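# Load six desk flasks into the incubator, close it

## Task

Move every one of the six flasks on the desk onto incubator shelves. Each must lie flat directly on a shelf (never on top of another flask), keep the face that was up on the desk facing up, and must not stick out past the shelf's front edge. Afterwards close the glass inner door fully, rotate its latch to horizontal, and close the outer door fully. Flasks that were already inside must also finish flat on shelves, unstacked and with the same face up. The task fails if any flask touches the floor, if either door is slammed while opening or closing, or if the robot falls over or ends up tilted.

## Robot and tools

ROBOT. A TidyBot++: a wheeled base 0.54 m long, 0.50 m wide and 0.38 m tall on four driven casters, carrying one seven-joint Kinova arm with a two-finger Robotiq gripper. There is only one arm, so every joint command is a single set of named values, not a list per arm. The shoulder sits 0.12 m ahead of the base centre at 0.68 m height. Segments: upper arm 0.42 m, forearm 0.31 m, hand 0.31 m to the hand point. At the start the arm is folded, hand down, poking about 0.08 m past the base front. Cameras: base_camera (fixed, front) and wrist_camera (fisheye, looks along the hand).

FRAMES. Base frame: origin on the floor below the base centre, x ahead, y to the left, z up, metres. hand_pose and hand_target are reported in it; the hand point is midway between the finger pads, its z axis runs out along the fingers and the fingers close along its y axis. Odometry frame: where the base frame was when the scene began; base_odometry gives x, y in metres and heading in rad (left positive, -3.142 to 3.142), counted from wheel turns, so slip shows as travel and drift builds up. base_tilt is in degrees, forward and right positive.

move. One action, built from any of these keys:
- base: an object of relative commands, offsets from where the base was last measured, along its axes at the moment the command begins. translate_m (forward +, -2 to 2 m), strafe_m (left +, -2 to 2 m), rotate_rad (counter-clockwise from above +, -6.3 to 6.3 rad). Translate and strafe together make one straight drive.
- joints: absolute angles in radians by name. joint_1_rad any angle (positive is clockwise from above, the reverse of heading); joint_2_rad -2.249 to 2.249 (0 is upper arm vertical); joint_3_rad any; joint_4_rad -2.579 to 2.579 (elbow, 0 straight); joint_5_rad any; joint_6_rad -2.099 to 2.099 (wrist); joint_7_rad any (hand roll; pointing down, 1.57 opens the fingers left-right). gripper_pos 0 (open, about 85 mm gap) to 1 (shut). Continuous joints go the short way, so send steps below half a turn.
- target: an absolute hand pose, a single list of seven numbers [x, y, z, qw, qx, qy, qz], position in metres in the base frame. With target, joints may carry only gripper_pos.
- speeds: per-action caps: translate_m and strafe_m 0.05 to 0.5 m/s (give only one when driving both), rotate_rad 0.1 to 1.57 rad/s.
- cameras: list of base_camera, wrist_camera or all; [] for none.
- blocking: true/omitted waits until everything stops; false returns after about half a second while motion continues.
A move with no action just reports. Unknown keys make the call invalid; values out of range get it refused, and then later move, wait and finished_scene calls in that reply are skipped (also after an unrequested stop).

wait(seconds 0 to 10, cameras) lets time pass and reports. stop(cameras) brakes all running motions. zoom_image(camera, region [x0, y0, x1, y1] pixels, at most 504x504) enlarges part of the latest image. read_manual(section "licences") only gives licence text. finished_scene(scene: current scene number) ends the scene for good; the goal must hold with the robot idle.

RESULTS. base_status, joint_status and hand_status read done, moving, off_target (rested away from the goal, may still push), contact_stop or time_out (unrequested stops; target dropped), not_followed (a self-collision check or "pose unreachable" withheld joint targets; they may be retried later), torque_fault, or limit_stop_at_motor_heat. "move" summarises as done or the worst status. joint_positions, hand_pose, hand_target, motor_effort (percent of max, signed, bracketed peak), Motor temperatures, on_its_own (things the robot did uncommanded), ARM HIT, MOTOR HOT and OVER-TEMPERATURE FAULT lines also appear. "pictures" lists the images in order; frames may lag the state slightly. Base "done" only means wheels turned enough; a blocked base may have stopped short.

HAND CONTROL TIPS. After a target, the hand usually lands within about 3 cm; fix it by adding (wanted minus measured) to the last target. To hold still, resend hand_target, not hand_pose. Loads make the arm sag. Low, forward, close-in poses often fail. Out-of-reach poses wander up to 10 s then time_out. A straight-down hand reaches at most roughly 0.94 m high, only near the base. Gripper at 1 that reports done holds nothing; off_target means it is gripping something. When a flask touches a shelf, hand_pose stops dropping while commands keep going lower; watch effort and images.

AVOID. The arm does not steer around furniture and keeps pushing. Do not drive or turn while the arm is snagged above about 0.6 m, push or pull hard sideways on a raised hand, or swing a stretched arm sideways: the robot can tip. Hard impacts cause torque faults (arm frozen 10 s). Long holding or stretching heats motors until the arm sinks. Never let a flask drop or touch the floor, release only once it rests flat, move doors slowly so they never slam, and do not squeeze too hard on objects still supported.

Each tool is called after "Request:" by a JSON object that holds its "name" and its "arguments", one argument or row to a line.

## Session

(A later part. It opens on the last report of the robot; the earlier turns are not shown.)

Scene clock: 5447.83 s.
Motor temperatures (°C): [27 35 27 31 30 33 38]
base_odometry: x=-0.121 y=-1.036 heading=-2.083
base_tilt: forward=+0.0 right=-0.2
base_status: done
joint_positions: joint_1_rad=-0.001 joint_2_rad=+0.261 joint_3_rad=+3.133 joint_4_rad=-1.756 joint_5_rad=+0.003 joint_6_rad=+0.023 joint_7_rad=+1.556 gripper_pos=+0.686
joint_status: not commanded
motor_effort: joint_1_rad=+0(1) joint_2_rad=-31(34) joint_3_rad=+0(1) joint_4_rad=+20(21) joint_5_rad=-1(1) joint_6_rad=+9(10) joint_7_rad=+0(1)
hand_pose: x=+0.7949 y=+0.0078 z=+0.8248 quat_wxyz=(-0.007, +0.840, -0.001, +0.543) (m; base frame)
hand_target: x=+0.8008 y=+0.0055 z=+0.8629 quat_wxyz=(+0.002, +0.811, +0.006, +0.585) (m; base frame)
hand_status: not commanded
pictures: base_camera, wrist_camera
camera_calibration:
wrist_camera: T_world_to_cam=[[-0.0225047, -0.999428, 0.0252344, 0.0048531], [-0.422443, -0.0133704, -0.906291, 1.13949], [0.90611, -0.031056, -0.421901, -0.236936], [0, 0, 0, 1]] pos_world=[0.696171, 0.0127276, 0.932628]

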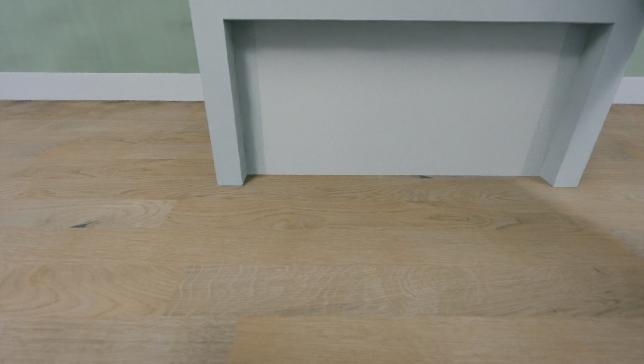

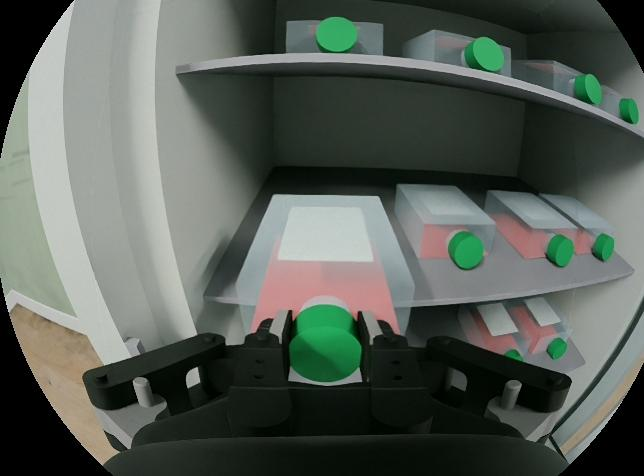

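Request:
{"name": "move", "arguments": {
  "base": {"translate_m": 0.17},
  "speeds": {"translate_m": 0.1},
  "cameras": ["wrist_camera", "base_camera"]
}}

Scene clock: 5456.07 s.
Motor temperatures (°C): [27 35 27 31 30 33 38]
move: done
base_odometry: x=-0.204 y=-1.184 heading=-2.082
base_tilt: forward=+0.0 right=-0.2
base_status: done
joint_positions: joint_1_rad=-0.001 joint_2_rad=+0.260 joint_3_rad=+3.133 joint_4_rad=-1.756 joint_5_rad=+0.003 joint_6_rad=+0.024 joint_7_rad=+1.556 gripper_pos=+0.686
joint_status: not commanded
motor_effort: joint_1_rad=+0(1) joint_2_rad=-31(35) joint_3_rad=+0(1) joint_4_rad=+21(21) joint_5_rad=-1(1) joint_6_rad=+9(10) joint_7_rad=+0(1)
hand_pose: x=+0.7948 y=+0.0078 z=+0.8259 quat_wxyz=(-0.007, +0.839, -0.001, +0.544) (m; base frame)
hand_target: x=+0.8008 y=+0.0055 z=+0.8629 quat_wxyz=(+0.002, +0.811, +0.006, +0.585) (m; base frame)
hand_status: not commanded
pictures: base_camera, wrist_camera
camera_calibration:
wrist_camera: T_world_to_cam=[[-0.0225548, -0.999428, 0.0251904, 0.00489942], [-0.420656, -0.0133706, -0.907122, 1.13971], [0.90694, -0.0310564, -0.420114, -0.238523], [0, 0, 0, 1]] pos_world=[0.695863, 0.0127276, 0.933526]

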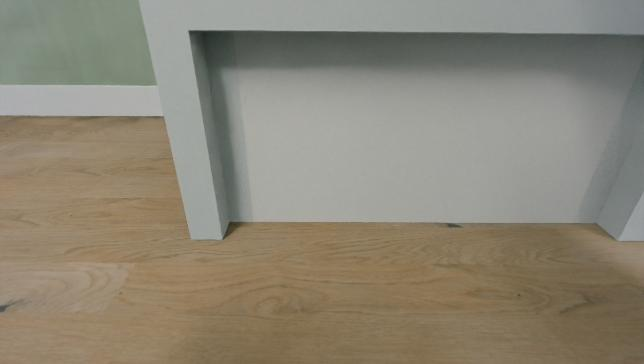

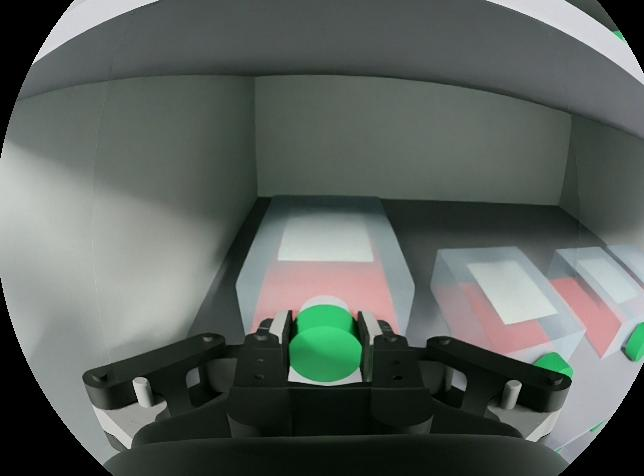

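Request:
{"name": "move", "arguments": {
  "base": {"translate_m": 0.015},
  "speeds": {"translate_m": 0.06},
  "cameras": []
}}

Request:
{"name": "move", "arguments": {
  "joints": {"joint_2_rad": 0.24, "joint_4_rad": -1.835, "joint_6_rad": 0.168},
  "cameras": ["wrist_camera"]
}}

Scene clock: 5464.43 s.
Motor temperatures (°C): [27 35 27 31 30 33 38]
move: done
base_odometry: x=-0.212 y=-1.197 heading=-2.082
base_tilt: forward=+0.0 right=-0.2
base_status: done
joint_positions: joint_1_rad=-0.001 joint_2_rad=+0.260 joint_3_rad=+3.133 joint_4_rad=-1.756 joint_5_rad=+0.003 joint_6_rad=+0.024 joint_7_rad=+1.556 gripper_pos=+0.686
joint_status: not commanded
motor_effort: joint_1_rad=+0(1) joint_2_rad=-31(34) joint_3_rad=+0(1) joint_4_rad=+20(21) joint_5_rad=+0(1) joint_6_rad=+9(10) joint_7_rad=+0(1)
hand_pose: x=+0.7949 y=+0.0078 z=+0.8259 quat_wxyz=(-0.007, +0.839, -0.001, +0.544) (m; base frame)
hand_target: x=+0.8008 y=+0.0055 z=+0.8629 quat_wxyz=(+0.002, +0.811, +0.006, +0.585) (m; base frame)
hand_status: not commanded
pictures: none
No camera images: "cameras" was empty.

Scene clock: 5465.57 s.
Motor temperatures (°C): [27 35 27 31 30 33 38]
move: done
base_odometry: x=-0.212 y=-1.197 heading=-2.082
base_tilt: forward=+0.0 right=-0.2
base_status: not commanded
joint_positions: joint_1_rad=-0.001 joint_2_rad=+0.260 joint_3_rad=+3.133 joint_4_rad=-1.828 joint_5_rad=+0.003 joint_6_rad=+0.086 joint_7_rad=+1.556 gripper_pos=+0.686
joint_status: all done
motor_effort: joint_1_rad=+0(1) joint_2_rad=-31(33) joint_3_rad=+0(0) joint_4_rad=+19(22) joint_5_rad=-1(1) joint_6_rad=+9(10) joint_7_rad=+0(1)
hand_pose: x=+0.7831 y=+0.0078 z=+0.8031 quat_wxyz=(-0.007, +0.842, -0.001, +0.540) (m; base frame)
hand_target: x=+0.7880 y=+0.0048 z=+0.8360 quat_wxyz=(+0.003, +0.815, +0.006, +0.579) (m; base frame)
hand_status: not commanded
pictures: wrist_camera
camera_calibration:
wrist_camera: T_world_to_cam=[[-0.02218, -0.99943, 0.025454, 0.00461568], [-0.429328, -0.0134714, -0.903048, 1.11764], [0.902876, -0.0309577, -0.428784, -0.227455], [0, 0, 0, 1]] pos_world=[0.685299, 0.0126276, 0.911633]

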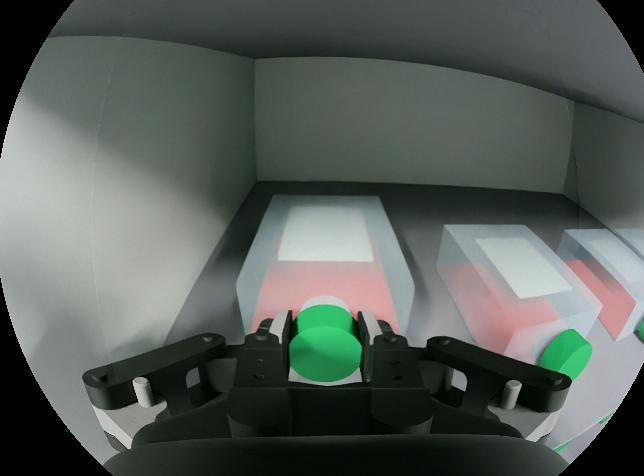

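Request:
{"name": "move", "arguments": {
  "joints": {"joint_2_rad": 0.24, "joint_4_rad": -1.872, "joint_6_rad": 0.198},
  "cameras": []
}}

Request:
{"name": "move", "arguments": {
  "joints": {"joint_2_rad": 0.24, "joint_4_rad": -1.89, "joint_6_rad": 0.213},
  "cameras": ["wrist_camera"]
}}

Scene clock: 5472.37 s.
Motor temperatures (°C): [27 35 27 31 30 33 38]
move: done
base_odometry: x=-0.212 y=-1.197 heading=-2.082
base_tilt: forward=+0.0 right=-0.2
base_status: not commanded
joint_positions: joint_1_rad=-0.001 joint_2_rad=+0.260 joint_3_rad=+3.133 joint_4_rad=-1.863 joint_5_rad=+0.003 joint_6_rad=+0.119 joint_7_rad=+1.556 gripper_pos=+0.686
joint_status: all done
motor_effort: joint_1_rad=+0(1) joint_2_rad=-30(32) joint_3_rad=+0(0) joint_4_rad=+19(20) joint_5_rad=+0(1) joint_6_rad=+9(10) joint_7_rad=+0(0)
hand_pose: x=+0.7772 y=+0.0078 z=+0.7928 quat_wxyz=(-0.007, +0.843, -0.001, +0.539) (m; base frame)
hand_target: x=+0.7815 y=+0.0044 z=+0.8238 quat_wxyz=(+0.003, +0.817, +0.006, +0.576) (m; base frame)
hand_status: not commanded
pictures: none
No camera images: "cameras" was empty.

Scene clock: 5472.97 s.
Motor temperatures (°C): [27 35 27 31 30 33 38]
move: done
base_odometry: x=-0.212 y=-1.197 heading=-2.082
base_tilt: forward=+0.1 right=-0.2
base_status: not commanded
joint_positions: joint_1_rad=-0.001 joint_2_rad=+0.260 joint_3_rad=+3.133 joint_4_rad=-1.879 joint_5_rad=+0.003 joint_6_rad=+0.135 joint_7_rad=+1.556 gripper_pos=+0.686
joint_status: all done
motor_effort: joint_1_rad=+0(0) joint_2_rad=-30(31) joint_3_rad=+0(0) joint_4_rad=+19(20) joint_5_rad=+0(1) joint_6_rad=+9(10) joint_7_rad=+0(1)
hand_pose: x=+0.7746 y=+0.0078 z=+0.7887 quat_wxyz=(-0.007, +0.842, -0.001, +0.539) (m; base frame)
hand_target: x=+0.7782 y=+0.0042 z=+0.8181 quat_wxyz=(+0.003, +0.818, +0.006, +0.575) (m; base frame)
hand_status: not commanded
pictures: wrist_camera
camera_calibration:
wrist_camera: T_world_to_cam=[[-0.0219424, -0.999436, 0.0254174, 0.00466223], [-0.431306, -0.0134729, -0.902105, 1.10184], [0.901939, -0.030757, -0.430767, -0.223602], [0, 0, 0, 1]] pos_world=[0.677007, 0.0126272, 0.897535]

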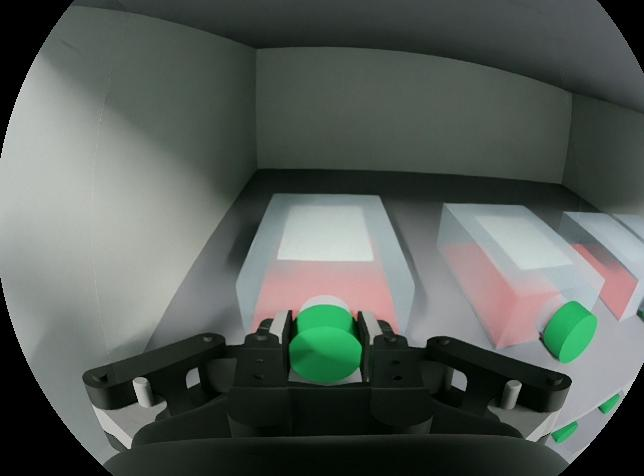

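Request:
{"name": "move", "arguments": {
  "joints": {"joint_2_rad": 0.24, "joint_4_rad": -1.90, "joint_6_rad": 0.221},
  "cameras": []
}}

Request:
{"name": "move", "arguments": {
  "joints": {"joint_2_rad": 0.24, "joint_4_rad": -1.912, "joint_6_rad": 0.231},
  "cameras": ["wrist_camera"]
}}

Scene clock: 5479.50 s.
Motor temperatures (°C): [27 35 27 31 30 33 38]
move: done
base_odometry: x=-0.212 y=-1.197 heading=-2.082
base_tilt: forward=+0.0 right=-0.2
base_status: not commanded
joint_positions: joint_1_rad=-0.001 joint_2_rad=+0.260 joint_3_rad=+3.133 joint_4_rad=-1.886 joint_5_rad=+0.003 joint_6_rad=+0.145 joint_7_rad=+1.556 gripper_pos=+0.686
joint_status: all done
motor_effort: joint_1_rad=-1(1) joint_2_rad=-29(30) joint_3_rad=+0(0) joint_4_rad=+19(19) joint_5_rad=-1(1) joint_6_rad=+8(9) joint_7_rad=+0(1)
hand_pose: x=+0.7738 y=+0.0078 z=+0.7878 quat_wxyz=(-0.007, +0.842, -0.001, +0.540) (m; base frame)
hand_target: x=+0.7763 y=+0.0041 z=+0.8149 quat_wxyz=(+0.003, +0.819, +0.006, +0.574) (m; base frame)
hand_status: not commanded
pictures: none
No camera images: "cameras" was empty.

Scene clock: 5480.03 s.
Motor temperatures (°C): [27 35 27 31 30 33 38]
move: done
base_odometry: x=-0.212 y=-1.197 heading=-2.082
base_tilt: forward=+0.0 right=-0.2
base_status: not commanded
joint_positions: joint_1_rad=-0.001 joint_2_rad=+0.260 joint_3_rad=+3.133 joint_4_rad=-1.894 joint_5_rad=+0.003 joint_6_rad=+0.158 joint_7_rad=+1.556 gripper_pos=+0.686
joint_status: all done
motor_effort: joint_1_rad=+0(1) joint_2_rad=-28(30) joint_3_rad=+0(0) joint_4_rad=+18(19) joint_5_rad=-1(1) joint_6_rad=+8(9) joint_7_rad=+0(1)
hand_pose: x=+0.7731 y=+0.0078 z=+0.7872 quat_wxyz=(-0.007, +0.840, -0.001, +0.542) (m; base frame)
hand_target: x=+0.7740 y=+0.0040 z=+0.8111 quat_wxyz=(+0.004, +0.819, +0.005, +0.573) (m; base frame)
hand_status: not commanded
pictures: wrist_camera
camera_calibration:
wrist_camera: T_world_to_cam=[[-0.022066, -0.999439, 0.0251926, 0.00495439], [-0.423656, -0.0134767, -0.905723, 1.0967], [0.905555, -0.0306587, -0.423121, -0.231729], [0, 0, 0, 1]] pos_world=[0.674574, 0.012627, 0.895129]

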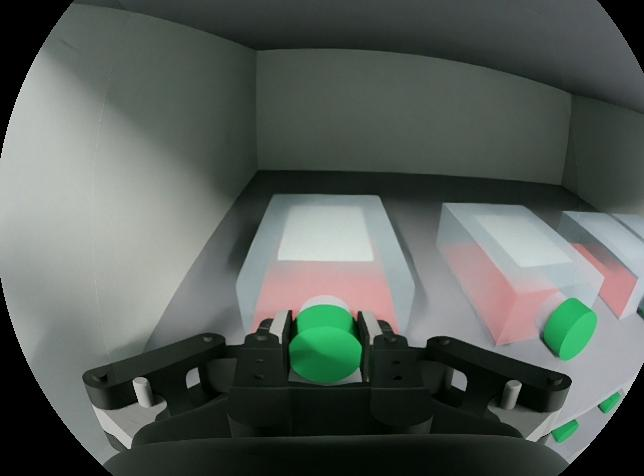

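Request:
{"name": "move", "arguments": {
  "joints": {"joint_2_rad": 0.24, "joint_4_rad": -1.92, "joint_6_rad": 0.238},
  "cameras": []
}}

Request:
{"name": "move", "arguments": {
  "joints": {"gripper_pos": 0.0},
  "cameras": ["wrist_camera"]
}}

Scene clock: 5487.53 s.
Motor temperatures (°C): [27 35 27 31 30 33 38]
move: done
base_odometry: x=-0.212 y=-1.197 heading=-2.082
base_tilt: forward=+0.1 right=-0.2
base_status: not commanded
joint_positions: joint_1_rad=-0.001 joint_2_rad=+0.260 joint_3_rad=+3.133 joint_4_rad=-1.899 joint_5_rad=+0.003 joint_6_rad=+0.168 joint_7_rad=+1.556 gripper_pos=+0.686
joint_status: all done
motor_effort: joint_1_rad=+0(1) joint_2_rad=-28(30) joint_3_rad=+0(0) joint_4_rad=+18(18) joint_5_rad=-1(1) joint_6_rad=+8(9) joint_7_rad=+0(1)
hand_pose: x=+0.7728 y=+0.0078 z=+0.7871 quat_wxyz=(-0.007, +0.839, -0.001, +0.544) (m; base frame)
hand_target: x=+0.7725 y=+0.0039 z=+0.8087 quat_wxyz=(+0.004, +0.820, +0.005, +0.573) (m; base frame)
hand_status: not commanded
pictures: none
No camera images: "cameras" was empty.

Scene clock: 5488.53 s.
Motor temperatures (°C): [27 35 27 31 30 33 38]
move: done
base_odometry: x=-0.212 y=-1.197 heading=-2.082
base_tilt: forward=+0.0 right=-0.2
base_status: not commanded
joint_positions: joint_1_rad=-0.001 joint_2_rad=+0.260 joint_3_rad=+3.133 joint_4_rad=-1.901 joint_5_rad=+0.003 joint_6_rad=+0.168 joint_7_rad=+1.556 gripper_pos=+0.000
joint_status: all done
motor_effort: joint_1_rad=+0(1) joint_2_rad=-29(30) joint_3_rad=+0(0) joint_4_rad=+18(19) joint_5_rad=-1(1) joint_6_rad=+9(9) joint_7_rad=-1(1)
hand_pose: x=+0.7721 y=+0.0078 z=+0.7858 quat_wxyz=(-0.007, +0.840, -0.001, +0.543) (m; base frame)
hand_target: x=+0.7725 y=+0.0039 z=+0.8087 quat_wxyz=(+0.004, +0.820, +0.005, +0.573) (m; base frame)
hand_status: not commanded
pictures: wrist_camera
camera_calibration:
wrist_camera: T_world_to_cam=[[-0.0221509, -0.99944, 0.0250608, 0.00514281], [-0.422033, -0.0133762, -0.906482, 1.09432], [0.90631, -0.0306559, -0.4215, -0.233269], [0, 0, 0, 1]] pos_world=[0.673367, 0.0126267, 0.893528]

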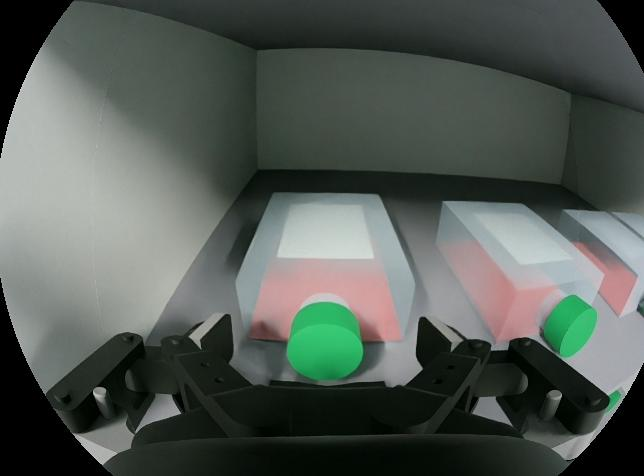

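Request:
{"name": "move", "arguments": {
  "base": {"translate_m": -0.26},
  "speeds": {"translate_m": 0.12},
  "cameras": ["wrist_camera", "base_camera"]
}}

Scene clock: 5494.80 s.
Motor temperatures (°C): [27 35 27 31 30 33 38]
move: done
base_odometry: x=-0.084 y=-0.970 heading=-2.081
base_tilt: forward=+0.0 right=-0.2
base_status: done
joint_positions: joint_1_rad=-0.001 joint_2_rad=+0.256 joint_3_rad=+3.133 joint_4_rad=-1.906 joint_5_rad=+0.003 joint_6_rad=+0.168 joint_7_rad=+1.556 gripper_pos=+0.000
joint_status: not commanded
motor_effort: joint_1_rad=+0(1) joint_2_rad=-29(33) joint_3_rad=-1(1) joint_4_rad=+18(19) joint_5_rad=-1(1) joint_6_rad=+8(9) joint_7_rad=+0(1)
hand_pose: x=+0.7703 y=+0.0078 z=+0.7861 quat_wxyz=(-0.007, +0.840, -0.001, +0.543) (m; base frame)
hand_target: x=+0.7725 y=+0.0039 z=+0.8087 quat_wxyz=(+0.004, +0.820, +0.005, +0.573) (m; base frame)
hand_status: not commanded
pictures: base_camera, wrist_camera
camera_calibration:
wrist_camera: T_world_to_cam=[[-0.0221041, -0.999439, 0.0251568, 0.00497841], [-0.422238, -0.0134762, -0.906385, 1.09388], [0.906216, -0.030657, -0.421703, -0.231268], [0, 0, 0, 1]] pos_world=[0.671568, 0.012627, 0.893828]

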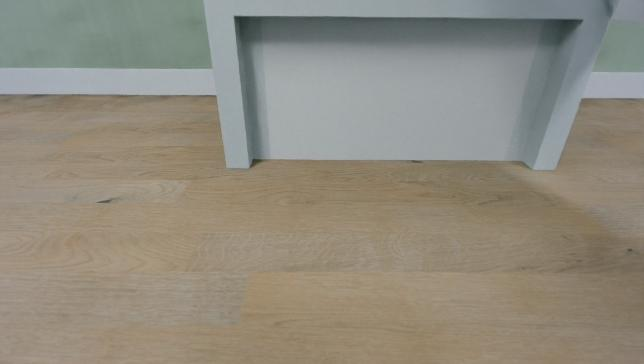

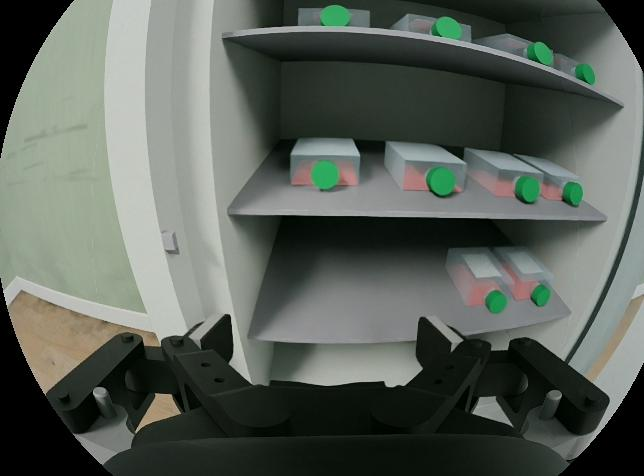

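Request:
{"name": "move", "arguments": {
  "joints": {"joint_2_rad": 0.19, "joint_4_rad": -0.93, "joint_6_rad": -1.2, "gripper_pos": 0.97},
  "base": {"translate_m": -0.3},
  "speeds": {"translate_m": 0.4},
  "cameras": []
}}

Request:
{"name": "move", "arguments": {
  "base": {"translate_m": -1.247, "strafe_m": 0.337, "rotate_rad": 1.639},
  "cameras": ["wrist_camera", "base_camera"]
}}

Scene clock: 5601.70 s.
Motor temperatures (°C): [27 35 27 31 30 33 38]
move: done
base_odometry: x=+0.062 y=-0.708 heading=-2.080
base_tilt: forward=+0.0 right=-0.1
base_status: done
joint_positions: joint_1_rad=-0.001 joint_2_rad=+0.212 joint_3_rad=+3.133 joint_4_rad=-0.952 joint_5_rad=+0.003 joint_6_rad=-1.118 joint_7_rad=+1.556 gripper_pos=+0.970
joint_status: all done
motor_effort: joint_1_rad=+0(1) joint_2_rad=-28(33) joint_3_rad=+0(1) joint_4_rad=+19(22) joint_5_rad=-1(1) joint_6_rad=+7(9) joint_7_rad=-1(1)
hand_pose: x=+0.7320 y=+0.0061 z=+1.0143 quat_wxyz=(-0.004, +0.909, -0.002, +0.417) (m; base frame)
hand_target: x=+0.7091 y=+0.0162 z=+1.0202 quat_wxyz=(-0.011, +0.916, +0.026, +0.400) (m; base frame)
hand_status: not commanded
pictures: none
No camera images: "cameras" was empty.

Scene clock: 5605.67 s.
Motor temperatures (°C): [27 35 27 31 30 33 38]
move: done
base_odometry: x=+0.965 y=+0.216 heading=-0.441
base_tilt: forward=+0.0 right=-0.2
base_status: done
joint_positions: joint_1_rad=-0.005 joint_2_rad=+0.211 joint_3_rad=+3.132 joint_4_rad=-0.951 joint_5_rad=+0.002 joint_6_rad=-1.122 joint_7_rad=+1.556 gripper_pos=+0.970
joint_status: not commanded
motor_effort: joint_1_rad=+0(4) joint_2_rad=-28(33) joint_3_rad=+0(3) joint_4_rad=+19(20) joint_5_rad=+0(2) joint_6_rad=+7(7) joint_7_rad=+0(1)
hand_pose: x=+0.7310 y=+0.0087 z=+1.0144 quat_wxyz=(-0.006, +0.909, -0.001, +0.416) (m; base frame)
hand_target: x=+0.7091 y=+0.0162 z=+1.0202 quat_wxyz=(-0.011, +0.916, +0.026, +0.400) (m; base frame)
hand_status: not commanded
pictures: base_camera, wrist_camera
camera_calibration:
wrist_camera: T_world_to_cam=[[-0.0121992, -0.999368, 0.0333877, -0.0163903], [-0.663978, -0.01687, -0.747561, 1.29997], [0.747652, -0.0312883, -0.663353, 0.261711], [0, 0, 0, 1]] pos_world=[0.667285, 0.0137391, 1.14596]

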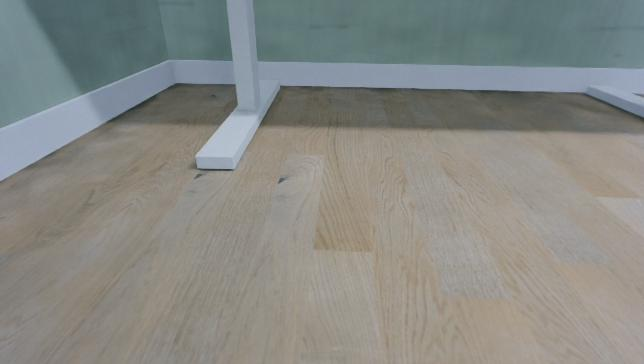

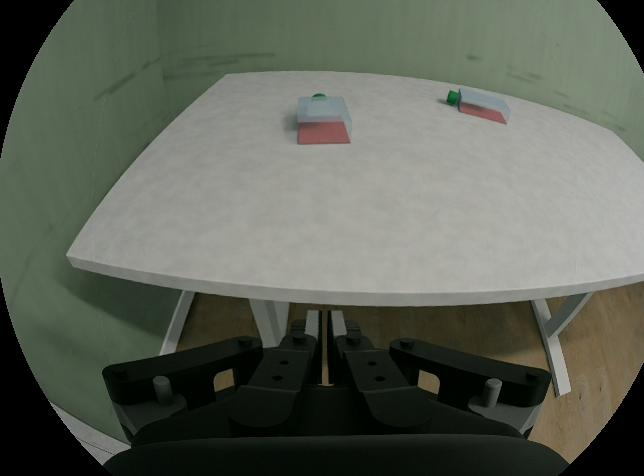

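Request:
{"name": "zoom_image", "arguments": {
  "camera": "wrist_camera",
  "region": [270, 70, 530, 160]
}}

Request:
{"name": "zoom_image", "arguments": {
  "camera": "wrist_camera",
  "region": [40, 200, 644, 400]
}}

Scaled by 1.938.

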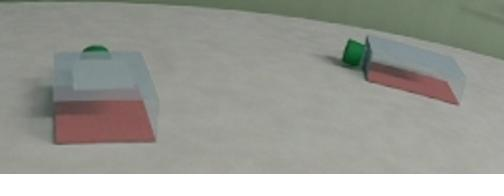

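Region (40, 200, 644, 400) is 604x200 pixels. A region can be at most 504 by 504 pixels.

Request:
{"name": "move", "arguments": {
  "base": {"translate_m": 0.43, "strafe_m": -0.226, "rotate_rad": -0.047},
  "joints": {"joint_2_rad": 0.28, "joint_4_rad": -0.83, "joint_6_rad": -1.2, "gripper_pos": 0.97},
  "speeds": {"translate_m": 0.3},
  "cameras": ["wrist_camera", "base_camera"]
}}

Scene clock: 5737.17 s.
Motor temperatures (°C): [27 35 27 31 30 33 38]
move: done
base_odometry: x=+1.257 y=-0.172 heading=-0.487
base_tilt: forward=+0.0 right=-0.2
base_status: done
joint_positions: joint_1_rad=-0.001 joint_2_rad=+0.289 joint_3_rad=+3.133 joint_4_rad=-0.846 joint_5_rad=+0.002 joint_6_rad=-1.126 joint_7_rad=+1.556 gripper_pos=+0.970
joint_status: all done
motor_effort: joint_1_rad=+0(4) joint_2_rad=-30(34) joint_3_rad=+0(2) joint_4_rad=+19(20) joint_5_rad=-1(1) joint_6_rad=+7(8) joint_7_rad=+0(1)
hand_pose: x=+0.7639 y=+0.0061 z=+1.0195 quat_wxyz=(-0.005, +0.905, -0.003, +0.426) (m; base frame)
hand_target: x=+0.7466 y=+0.0162 z=+1.0165 quat_wxyz=(-0.011, +0.914, +0.026, +0.404) (m; base frame)
hand_status: not commanded
pictures: base_camera, wrist_camera
camera_calibration:
wrist_camera: T_world_to_cam=[[-0.0172639, -0.999334, 0.0321425, -0.013587], [-0.646916, -0.0133475, -0.762444, 1.32768], [0.762366, -0.0339563, -0.646255, 0.211768], [0, 0, 0, 1]] pos_world=[0.697219, 0.0113341, 1.14958]

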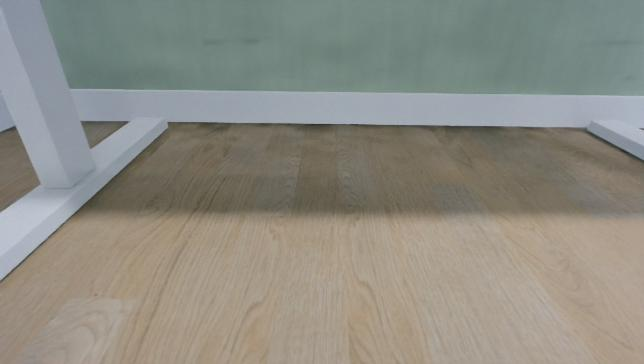

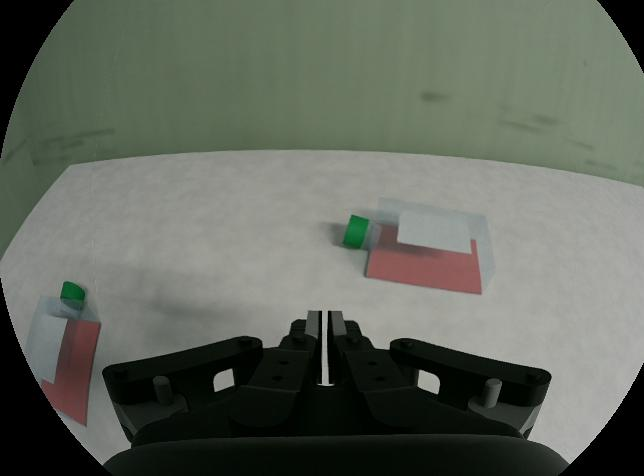

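Request:
{"name": "zoom_image", "arguments": {
  "camera": "wrist_camera",
  "region": [320, 180, 520, 310]
}}

Request:
{"name": "zoom_image", "arguments": {
  "camera": "wrist_camera",
  "region": [10, 260, 210, 440]
}}

Scaled by 2.520.

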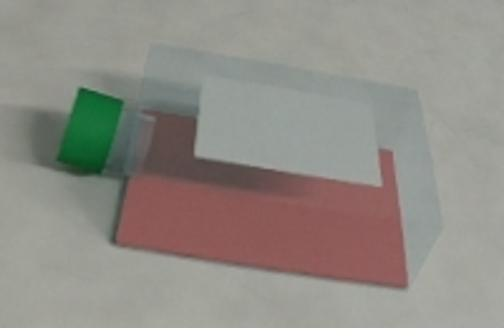

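Scaled by 2.520.

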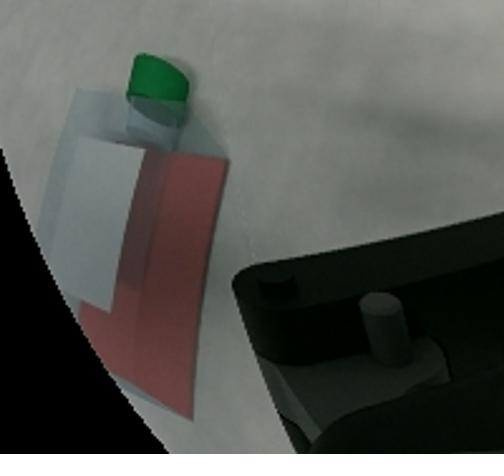

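Request:
{"name": "move", "arguments": {
  "base": {"strafe_m": -0.147},
  "speeds": {"strafe_m": 0.2},
  "joints": {"joint_2_rad": 0.165, "joint_4_rad": -1.41, "joint_6_rad": -0.36, "gripper_pos": 0.97},
  "cameras": []
}}

Request:
{"name": "move", "arguments": {
  "joints": {"joint_2_rad": 0.17, "joint_4_rad": -1.51, "joint_6_rad": -0.24},
  "cameras": ["wrist_camera", "base_camera"]
}}

Scene clock: 5883.33 s.
Motor temperatures (°C): [27 35 27 31 30 33 38]
move: done
base_odometry: x=+1.188 y=-0.302 heading=-0.487
base_tilt: forward=+0.1 right=-0.2
base_status: done
joint_positions: joint_1_rad=+0.000 joint_2_rad=+0.196 joint_3_rad=+3.133 joint_4_rad=-1.391 joint_5_rad=+0.002 joint_6_rad=-0.440 joint_7_rad=+1.556 gripper_pos=+0.970
joint_status: all done
motor_effort: joint_1_rad=-1(4) joint_2_rad=-29(32) joint_3_rad=+0(2) joint_4_rad=+21(22) joint_5_rad=-1(1) joint_6_rad=+8(9) joint_7_rad=+0(1)
hand_pose: x=+0.7946 y=+0.0063 z=+0.9520 quat_wxyz=(-0.006, +0.849, -0.002, +0.529) (m; base frame)
hand_target: x=+0.7932 y=+0.0106 z=+0.9848 quat_wxyz=(-0.004, +0.823, +0.012, +0.567) (m; base frame)
hand_status: not commanded
pictures: none
No camera images: "cameras" was empty.

Scene clock: 5884.57 s.
Motor temperatures (°C): [27 35 27 31 30 33 38]
move: done
base_odometry: x=+1.188 y=-0.302 heading=-0.487
base_tilt: forward=+0.0 right=-0.2
base_status: not commanded
joint_positions: joint_1_rad=+0.000 joint_2_rad=+0.194 joint_3_rad=+3.133 joint_4_rad=-1.496 joint_5_rad=+0.002 joint_6_rad=-0.319 joint_7_rad=+1.556 gripper_pos=+0.970
joint_status: all done
motor_effort: joint_1_rad=+0(1) joint_2_rad=-29(32) joint_3_rad=+0(0) joint_4_rad=+21(22) joint_5_rad=+0(1) joint_6_rad=+8(9) joint_7_rad=+0(1)
hand_pose: x=+0.7939 y=+0.0064 z=+0.9253 quat_wxyz=(-0.006, +0.844, -0.002, +0.537) (m; base frame)
hand_target: x=+0.7950 y=+0.0093 z=+0.9558 quat_wxyz=(-0.003, +0.819, +0.011, +0.574) (m; base frame)
hand_status: not commanded
pictures: base_camera, wrist_camera
camera_calibration:
wrist_camera: T_world_to_cam=[[-0.024858, -0.999362, 0.025641, 0.00231526], [-0.435946, -0.0122451, -0.89989, 1.23499], [0.89963, -0.0335475, -0.435363, -0.176069], [0, 0, 0, 1]] pos_world=[0.696841, 0.0115297, 1.03464]

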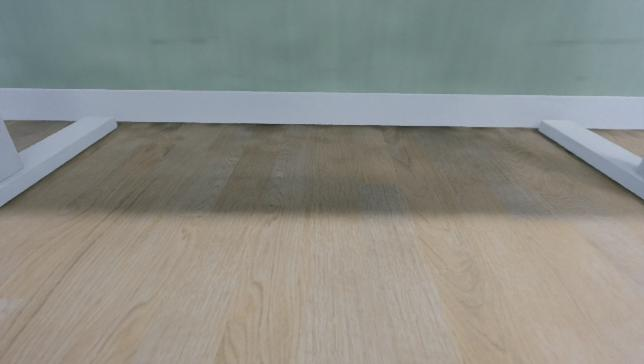

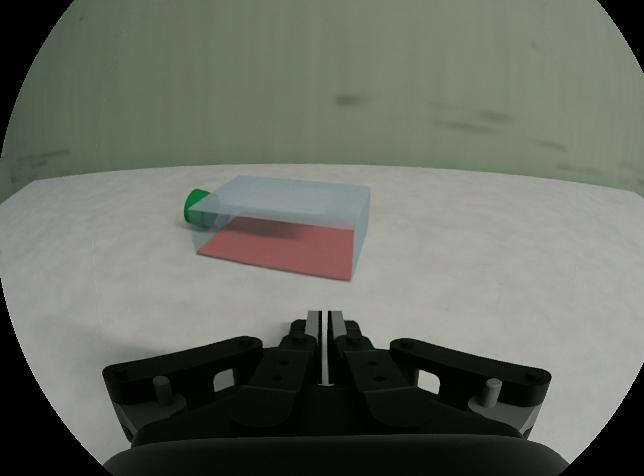

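Request:
{"name": "move", "arguments": {
  "base": {"translate_m": 0.06, "strafe_m": -0.008},
  "speeds": {"translate_m": 0.15},
  "cameras": []
}}

Request:
{"name": "move", "arguments": {
  "base": {"translate_m": 0.04},
  "speeds": {"translate_m": 0.06},
  "cameras": ["wrist_camera"]
}}

Scene clock: 5904.60 s.
Motor temperatures (°C): [27 35 27 31 30 33 38]
move: done
base_odometry: x=+1.238 y=-0.337 heading=-0.487
base_tilt: forward=+0.1 right=-0.2
base_status: done
joint_positions: joint_1_rad=+0.000 joint_2_rad=+0.188 joint_3_rad=+3.133 joint_4_rad=-1.497 joint_5_rad=+0.002 joint_6_rad=-0.315 joint_7_rad=+1.556 gripper_pos=+0.970
joint_status: not commanded
motor_effort: joint_1_rad=-1(1) joint_2_rad=-29(32) joint_3_rad=+0(1) joint_4_rad=+21(23) joint_5_rad=+0(1) joint_6_rad=+9(9) joint_7_rad=+1(1)
hand_pose: x=+0.7928 y=+0.0064 z=+0.9302 quat_wxyz=(-0.006, +0.841, -0.002, +0.541) (m; base frame)
hand_target: x=+0.7950 y=+0.0093 z=+0.9558 quat_wxyz=(-0.003, +0.819, +0.011, +0.574) (m; base frame)
hand_status: not commanded
pictures: none
No camera images: "cameras" was empty.

Scene clock: 5905.77 s.
Motor temperatures (°C): [27 35 27 31 30 33 38]
move: done
base_odometry: x=+1.273 y=-0.356 heading=-0.488
base_tilt: forward=+0.0 right=-0.2
base_status: done
joint_positions: joint_1_rad=+0.000 joint_2_rad=+0.186 joint_3_rad=+3.133 joint_4_rad=-1.497 joint_5_rad=+0.002 joint_6_rad=-0.315 joint_7_rad=+1.556 gripper_pos=+0.970
joint_status: not commanded
motor_effort: joint_1_rad=+0(1) joint_2_rad=-29(33) joint_3_rad=+0(1) joint_4_rad=+21(21) joint_5_rad=-1(1) joint_6_rad=+8(9) joint_7_rad=-1(1)
hand_pose: x=+0.7924 y=+0.0064 z=+0.9315 quat_wxyz=(-0.006, +0.841, -0.002, +0.541) (m; base frame)
hand_target: x=+0.7950 y=+0.0093 z=+0.9558 quat_wxyz=(-0.003, +0.819, +0.011, +0.574) (m; base frame)
hand_status: not commanded
pictures: wrist_camera
camera_calibration:
wrist_camera: T_world_to_cam=[[-0.0250615, -0.999365, 0.0253118, 0.00260229], [-0.425483, -0.0122488, -0.904884, 1.23621], [0.90462, -0.0334475, -0.424906, -0.185763], [0, 0, 0, 1]] pos_world=[0.694096, 0.0115294, 1.03963]

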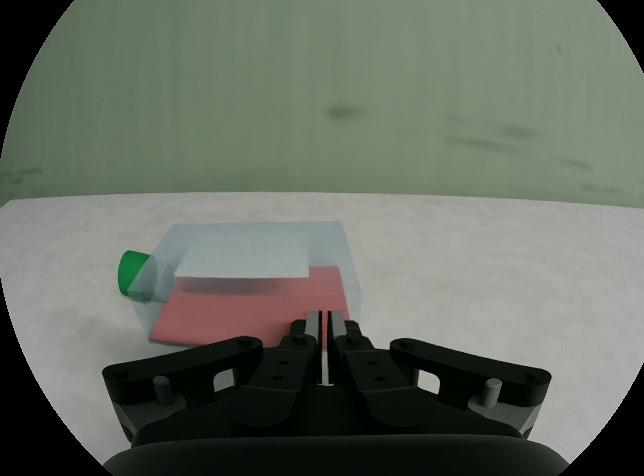

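Request:
{"name": "move", "arguments": {
  "base": {"translate_m": 0.05},
  "speeds": {"translate_m": 0.06},
  "cameras": ["wrist_camera"]
}}

Scene clock: 5913.60 s.
Motor temperatures (°C): [27 35 27 31 30 33 38]
move: done
base_odometry: x=+1.317 y=-0.380 heading=-0.488
base_tilt: forward=+0.0 right=-0.2
base_status: done
joint_positions: joint_1_rad=+0.000 joint_2_rad=+0.185 joint_3_rad=+3.133 joint_4_rad=-1.497 joint_5_rad=+0.002 joint_6_rad=-0.314 joint_7_rad=+1.556 gripper_pos=+0.970
joint_status: not commanded
motor_effort: joint_1_rad=+0(1) joint_2_rad=-29(33) joint_3_rad=+0(1) joint_4_rad=+21(22) joint_5_rad=-1(1) joint_6_rad=+9(9) joint_7_rad=+0(1)
hand_pose: x=+0.7921 y=+0.0064 z=+0.9323 quat_wxyz=(-0.006, +0.840, -0.002, +0.542) (m; base frame)
hand_target: x=+0.7950 y=+0.0093 z=+0.9558 quat_wxyz=(-0.003, +0.819, +0.011, +0.574) (m; base frame)
hand_status: not commanded
pictures: wrist_camera
camera_calibration:
wrist_camera: T_world_to_cam=[[-0.0250967, -0.999365, 0.0252779, 0.00263419], [-0.424186, -0.012251, -0.905492, 1.2364], [0.905227, -0.0334474, -0.423609, -0.186869], [0, 0, 0, 1]] pos_world=[0.69369, 0.0115294, 1.04033]

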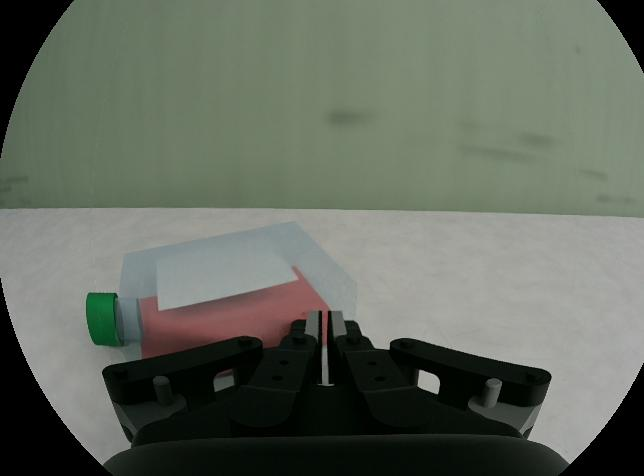

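Request:
{"name": "move", "arguments": {
  "base": {"translate_m": -0.08},
  "speeds": {"translate_m": 0.15},
  "cameras": []
}}

Request:
{"name": "move", "arguments": {
  "base": {"strafe_m": 0.182},
  "joints": {"joint_2_rad": 0.225, "joint_4_rad": -1.40, "joint_6_rad": -0.40},
  "speeds": {"strafe_m": 0.15},
  "cameras": ["wrist_camera"]
}}

Scene clock: 6012.07 s.
Motor temperatures (°C): [27 34 27 31 30 33 38]
move: done
base_odometry: x=+1.247 y=-0.342 heading=-0.488
base_tilt: forward=+0.1 right=-0.2
base_status: done
joint_positions: joint_1_rad=+0.000 joint_2_rad=+0.182 joint_3_rad=+3.133 joint_4_rad=-1.497 joint_5_rad=+0.002 joint_6_rad=-0.313 joint_7_rad=+1.556 gripper_pos=+0.970
joint_status: not commanded
motor_effort: joint_1_rad=-1(1) joint_2_rad=-29(33) joint_3_rad=+0(1) joint_4_rad=+21(22) joint_5_rad=+0(1) joint_6_rad=+8(9) joint_7_rad=+1(1)
hand_pose: x=+0.7916 y=+0.0064 z=+0.9342 quat_wxyz=(-0.006, +0.839, -0.002, +0.543) (m; base frame)
hand_target: x=+0.7950 y=+0.0093 z=+0.9558 quat_wxyz=(-0.003, +0.819, +0.011, +0.574) (m; base frame)
hand_status: not commanded
pictures: none
No camera images: "cameras" was empty.

Scene clock: 6013.93 s.
Motor temperatures (°C): [27 34 27 31 30 33 38]
move: done
base_odometry: x=+1.332 y=-0.181 heading=-0.488
base_tilt: forward=+0.0 right=-0.2
base_status: done
joint_positions: joint_1_rad=+0.000 joint_2_rad=+0.217 joint_3_rad=+3.133 joint_4_rad=-1.417 joint_5_rad=+0.002 joint_6_rad=-0.344 joint_7_rad=+1.556 gripper_pos=+0.970
joint_status: all done
motor_effort: joint_1_rad=+0(3) joint_2_rad=-30(32) joint_3_rad=+0(3) joint_4_rad=+21(22) joint_5_rad=-1(1) joint_6_rad=+9(9) joint_7_rad=+0(1)
hand_pose: x=+0.8091 y=+0.0066 z=+0.9492 quat_wxyz=(-0.006, +0.836, -0.002, +0.549) (m; base frame)
hand_target: x=+0.8063 y=+0.0110 z=+0.9385 quat_wxyz=(-0.005, +0.848, +0.013, +0.530) (m; base frame)
hand_status: not commanded
pictures: wrist_camera
camera_calibration:
wrist_camera: T_world_to_cam=[[-0.0253806, -0.999379, 0.0244381, 0.00391344], [-0.408215, -0.011954, -0.912808, 1.25294], [0.912533, -0.0331436, -0.407658, -0.216054], [0, 0, 0, 1]] pos_world=[0.708723, 0.0117278, 1.05552]

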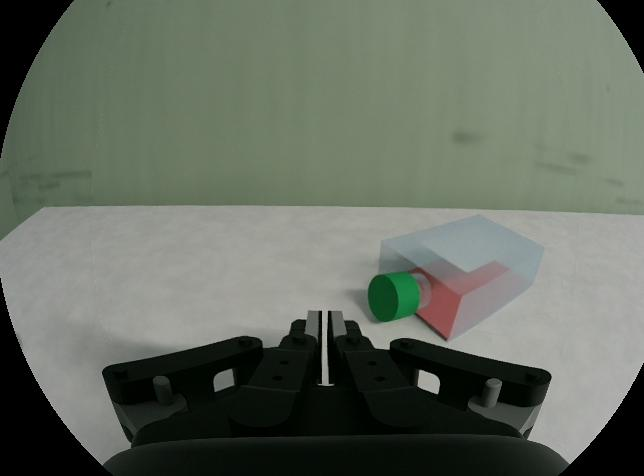

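Request:
{"name": "move", "arguments": {
  "joints": {"joint_2_rad": 0.225, "joint_4_rad": -1.482, "joint_6_rad": -0.22},
  "cameras": []
}}

Request:
{"name": "move", "arguments": {
  "base": {"translate_m": 0.078},
  "speeds": {"translate_m": 0.12},
  "cameras": ["wrist_camera"]
}}

Scene clock: 6031.83 s.
Motor temperatures (°C): [27 34 27 31 30 33 38]
move: done
base_odometry: x=+1.332 y=-0.181 heading=-0.488
base_tilt: forward=+0.0 right=-0.2
base_status: not commanded
joint_positions: joint_1_rad=+0.000 joint_2_rad=+0.221 joint_3_rad=+3.133 joint_4_rad=-1.469 joint_5_rad=+0.002 joint_6_rad=-0.273 joint_7_rad=+1.556 gripper_pos=+0.970
joint_status: all done
motor_effort: joint_1_rad=+0(1) joint_2_rad=-31(32) joint_3_rad=+0(1) joint_4_rad=+21(22) joint_5_rad=+0(1) joint_6_rad=+8(9) joint_7_rad=+0(1)
hand_pose: x=+0.8109 y=+0.0067 z=+0.9358 quat_wxyz=(-0.006, +0.831, -0.002, +0.556) (m; base frame)
hand_target: x=+0.8159 y=+0.0091 z=+0.9408 quat_wxyz=(-0.003, +0.821, +0.010, +0.571) (m; base frame)
hand_status: not commanded
pictures: none
No camera images: "cameras" was empty.

Scene clock: 6033.10 s.
Motor temperatures (°C): [27 34 27 31 30 33 38]
move: done
base_odometry: x=+1.401 y=-0.218 heading=-0.488
base_tilt: forward=+0.0 right=-0.2
base_status: done
joint_positions: joint_1_rad=+0.000 joint_2_rad=+0.229 joint_3_rad=+3.133 joint_4_rad=-1.470 joint_5_rad=+0.002 joint_6_rad=-0.273 joint_7_rad=+1.556 gripper_pos=+0.970
joint_status: not commanded
motor_effort: joint_1_rad=+0(1) joint_2_rad=-31(33) joint_3_rad=+0(1) joint_4_rad=+21(22) joint_5_rad=-1(1) joint_6_rad=+9(9) joint_7_rad=-1(1)
hand_pose: x=+0.8128 y=+0.0067 z=+0.9300 quat_wxyz=(-0.006, +0.834, -0.002, +0.552) (m; base frame)
hand_target: x=+0.8159 y=+0.0091 z=+0.9408 quat_wxyz=(-0.003, +0.821, +0.010, +0.571) (m; base frame)
hand_status: not commanded
pictures: wrist_camera
camera_calibration:
wrist_camera: T_world_to_cam=[[-0.025436, -0.999388, 0.0240068, 0.00496301], [-0.402227, -0.0117535, -0.915465, 1.23451], [0.915187, -0.0329419, -0.401682, -0.235053], [0, 0, 0, 1]] pos_world=[0.711797, 0.0117267, 1.03561]

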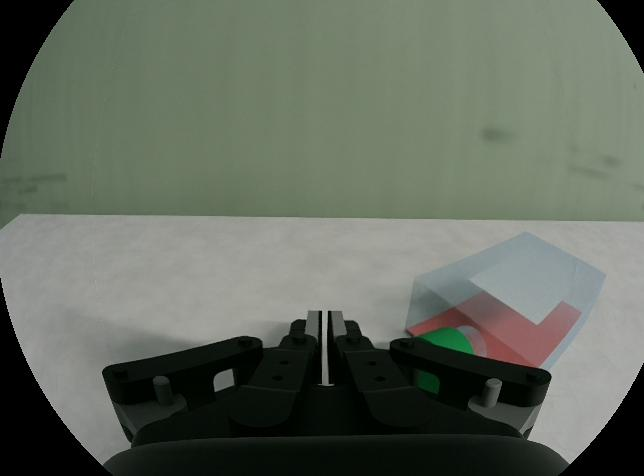

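Request:
{"name": "move", "arguments": {
  "base": {"strafe_m": -0.065},
  "speeds": {"strafe_m": 0.06},
  "cameras": ["wrist_camera"]
}}

Scene clock: 6043.47 s.
Motor temperatures (°C): [27 34 27 31 30 33 38]
move: done
base_odometry: x=+1.371 y=-0.275 heading=-0.487
base_tilt: forward=+0.1 right=-0.2
base_status: done
joint_positions: joint_1_rad=+0.000 joint_2_rad=+0.229 joint_3_rad=+3.133 joint_4_rad=-1.470 joint_5_rad=+0.002 joint_6_rad=-0.273 joint_7_rad=+1.556 gripper_pos=+0.970
joint_status: not commanded
motor_effort: joint_1_rad=+0(3) joint_2_rad=-31(32) joint_3_rad=+0(2) joint_4_rad=+21(21) joint_5_rad=+0(1) joint_6_rad=+9(9) joint_7_rad=+0(1)
hand_pose: x=+0.8128 y=+0.0067 z=+0.9300 quat_wxyz=(-0.006, +0.834, -0.002, +0.552) (m; base frame)
hand_target: x=+0.8159 y=+0.0091 z=+0.9408 quat_wxyz=(-0.003, +0.821, +0.010, +0.571) (m; base frame)
hand_status: not commanded
pictures: wrist_camera
camera_calibration:
wrist_camera: T_world_to_cam=[[-0.0253966, -0.999387, 0.0240986, 0.00484016], [-0.402229, -0.0118534, -0.915462, 1.23451], [0.915187, -0.0329428, -0.401682, -0.235053], [0, 0, 0, 1]] pos_world=[0.711797, 0.011727, 1.03561]

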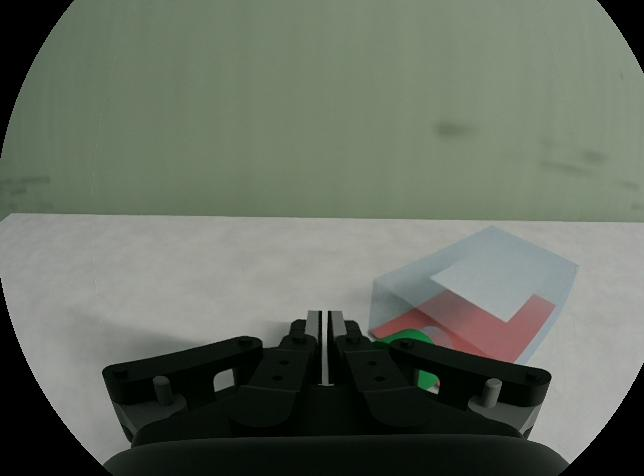

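Request:
{"name": "move", "arguments": {
  "base": {"translate_m": 0.018},
  "speeds": {"translate_m": 0.06},
  "cameras": []
}}

Request:
{"name": "move", "arguments": {
  "base": {"translate_m": -0.022, "strafe_m": -0.035},
  "speeds": {"translate_m": 0.06},
  "cameras": ["wrist_camera"]
}}

Scene clock: 6083.70 s.
Motor temperatures (°C): [27 34 27 31 30 33 38]
move: done
base_odometry: x=+1.387 y=-0.284 heading=-0.488
base_tilt: forward=+0.0 right=-0.2
base_status: done
joint_positions: joint_1_rad=+0.000 joint_2_rad=+0.231 joint_3_rad=+3.133 joint_4_rad=-1.470 joint_5_rad=+0.002 joint_6_rad=-0.273 joint_7_rad=+1.556 gripper_pos=+0.970
joint_status: not commanded
motor_effort: joint_1_rad=+0(1) joint_2_rad=-31(33) joint_3_rad=+0(1) joint_4_rad=+21(22) joint_5_rad=-1(1) joint_6_rad=+9(9) joint_7_rad=-1(1)
hand_pose: x=+0.8132 y=+0.0067 z=+0.9285 quat_wxyz=(-0.006, +0.834, -0.002, +0.551) (m; base frame)
hand_target: x=+0.8159 y=+0.0091 z=+0.9408 quat_wxyz=(-0.003, +0.821, +0.010, +0.571) (m; base frame)
hand_status: not commanded
pictures: none
No camera images: "cameras" was empty.

Scene clock: 6084.90 s.
Motor temperatures (°C): [27 34 27 31 30 33 38]
move: done
base_odometry: x=+1.351 y=-0.305 heading=-0.487
base_tilt: forward=+0.0 right=-0.2
base_status: done
joint_positions: joint_1_rad=+0.000 joint_2_rad=+0.231 joint_3_rad=+3.133 joint_4_rad=-1.470 joint_5_rad=+0.002 joint_6_rad=-0.273 joint_7_rad=+1.556 gripper_pos=+0.970
joint_status: not commanded
motor_effort: joint_1_rad=+0(3) joint_2_rad=-31(34) joint_3_rad=+0(2) joint_4_rad=+21(22) joint_5_rad=+0(1) joint_6_rad=+8(9) joint_7_rad=+0(1)
hand_pose: x=+0.8132 y=+0.0069 z=+0.9284 quat_wxyz=(-0.007, +0.834, -0.002, +0.551) (m; base frame)
hand_target: x=+0.8159 y=+0.0091 z=+0.9408 quat_wxyz=(-0.003, +0.821, +0.010, +0.571) (m; base frame)
hand_status: not commanded
pictures: wrist_camera
camera_calibration:
wrist_camera: T_world_to_cam=[[-0.0251183, -0.999392, 0.0241692, 0.00481548], [-0.404321, -0.0119551, -0.914539, 1.2341], [0.914272, -0.0327438, -0.403775, -0.23331], [0, 0, 0, 1]] pos_world=[0.712405, 0.0119269, 1.03432]

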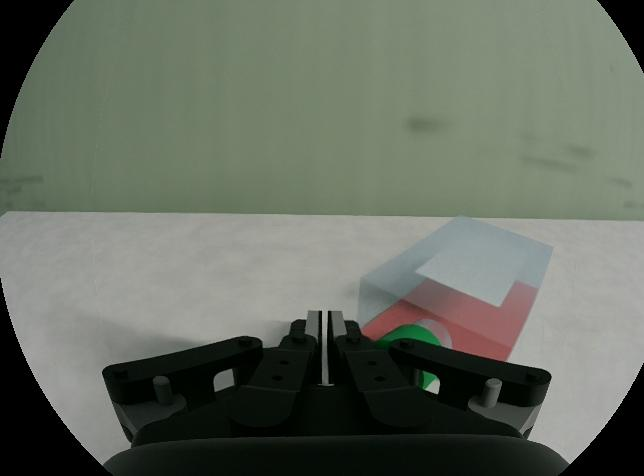

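Request:
{"name": "move", "arguments": {
  "base": {"translate_m": -0.022, "strafe_m": -0.038},
  "speeds": {"translate_m": 0.06},
  "cameras": ["wrist_camera"]
}}

Scene clock: 6096.40 s.
Motor temperatures (°C): [27 34 27 31 30 33 38]
move: done
base_odometry: x=+1.314 y=-0.328 heading=-0.487
base_tilt: forward=+0.0 right=-0.2
base_status: done
joint_positions: joint_1_rad=+0.000 joint_2_rad=+0.231 joint_3_rad=+3.133 joint_4_rad=-1.470 joint_5_rad=+0.002 joint_6_rad=-0.273 joint_7_rad=+1.556 gripper_pos=+0.970
joint_status: not commanded
motor_effort: joint_1_rad=+0(3) joint_2_rad=-31(33) joint_3_rad=+0(2) joint_4_rad=+21(22) joint_5_rad=+0(1) joint_6_rad=+9(9) joint_7_rad=+0(1)
hand_pose: x=+0.8132 y=+0.0069 z=+0.9283 quat_wxyz=(-0.007, +0.834, -0.002, +0.551) (m; base frame)
hand_target: x=+0.8159 y=+0.0091 z=+0.9408 quat_wxyz=(-0.003, +0.821, +0.010, +0.571) (m; base frame)
hand_status: not commanded
pictures: wrist_camera
camera_calibration:
wrist_camera: T_world_to_cam=[[-0.0250237, -0.999395, 0.0241364, 0.00478678], [-0.404441, -0.011959, -0.914486, 1.23408], [0.914222, -0.0326456, -0.403897, -0.233282], [0, 0, 0, 1]] pos_world=[0.712505, 0.0119267, 1.03422]

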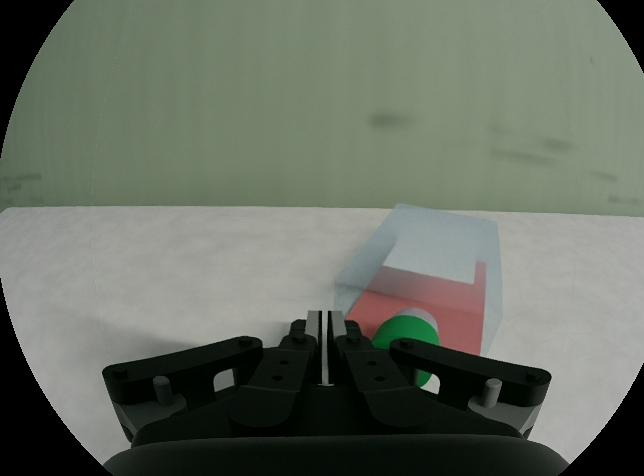

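Request:
{"name": "move", "arguments": {
  "base": {"translate_m": -0.018, "strafe_m": -0.036},
  "speeds": {"translate_m": 0.06},
  "cameras": ["wrist_camera"]
}}

Scene clock: 6109.63 s.
Motor temperatures (°C): [27 34 27 31 30 33 38]
move: done
base_odometry: x=+1.281 y=-0.351 heading=-0.487
base_tilt: forward=+0.0 right=-0.1
base_status: done
joint_positions: joint_1_rad=+0.000 joint_2_rad=+0.231 joint_3_rad=+3.133 joint_4_rad=-1.470 joint_5_rad=+0.002 joint_6_rad=-0.273 joint_7_rad=+1.556 gripper_pos=+0.970
joint_status: not commanded
motor_effort: joint_1_rad=+0(3) joint_2_rad=-31(34) joint_3_rad=+0(2) joint_4_rad=+21(21) joint_5_rad=-1(1) joint_6_rad=+8(9) joint_7_rad=-1(1)
hand_pose: x=+0.8133 y=+0.0070 z=+0.9281 quat_wxyz=(-0.007, +0.834, -0.002, +0.551) (m; base frame)
hand_target: x=+0.8159 y=+0.0091 z=+0.9408 quat_wxyz=(-0.003, +0.821, +0.010, +0.571) (m; base frame)
hand_status: not commanded
pictures: wrist_camera
camera_calibration:
wrist_camera: T_world_to_cam=[[-0.0250164, -0.999396, 0.0241413, 0.0047838], [-0.404729, -0.0119562, -0.914359, 1.23402], [0.914095, -0.0326447, -0.404185, -0.233066], [0, 0, 0, 1]] pos_world=[0.712606, 0.0119267, 1.03402]

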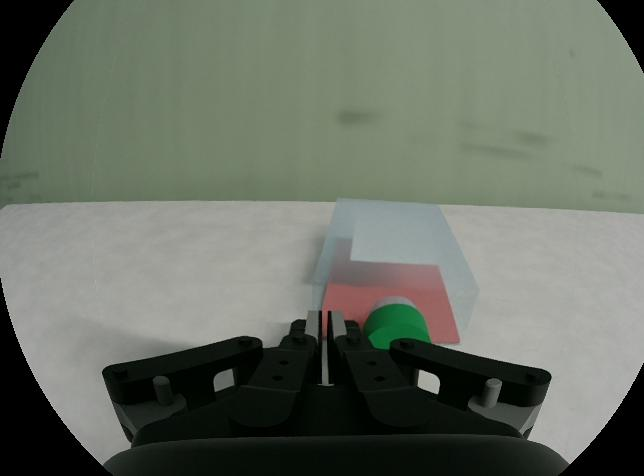

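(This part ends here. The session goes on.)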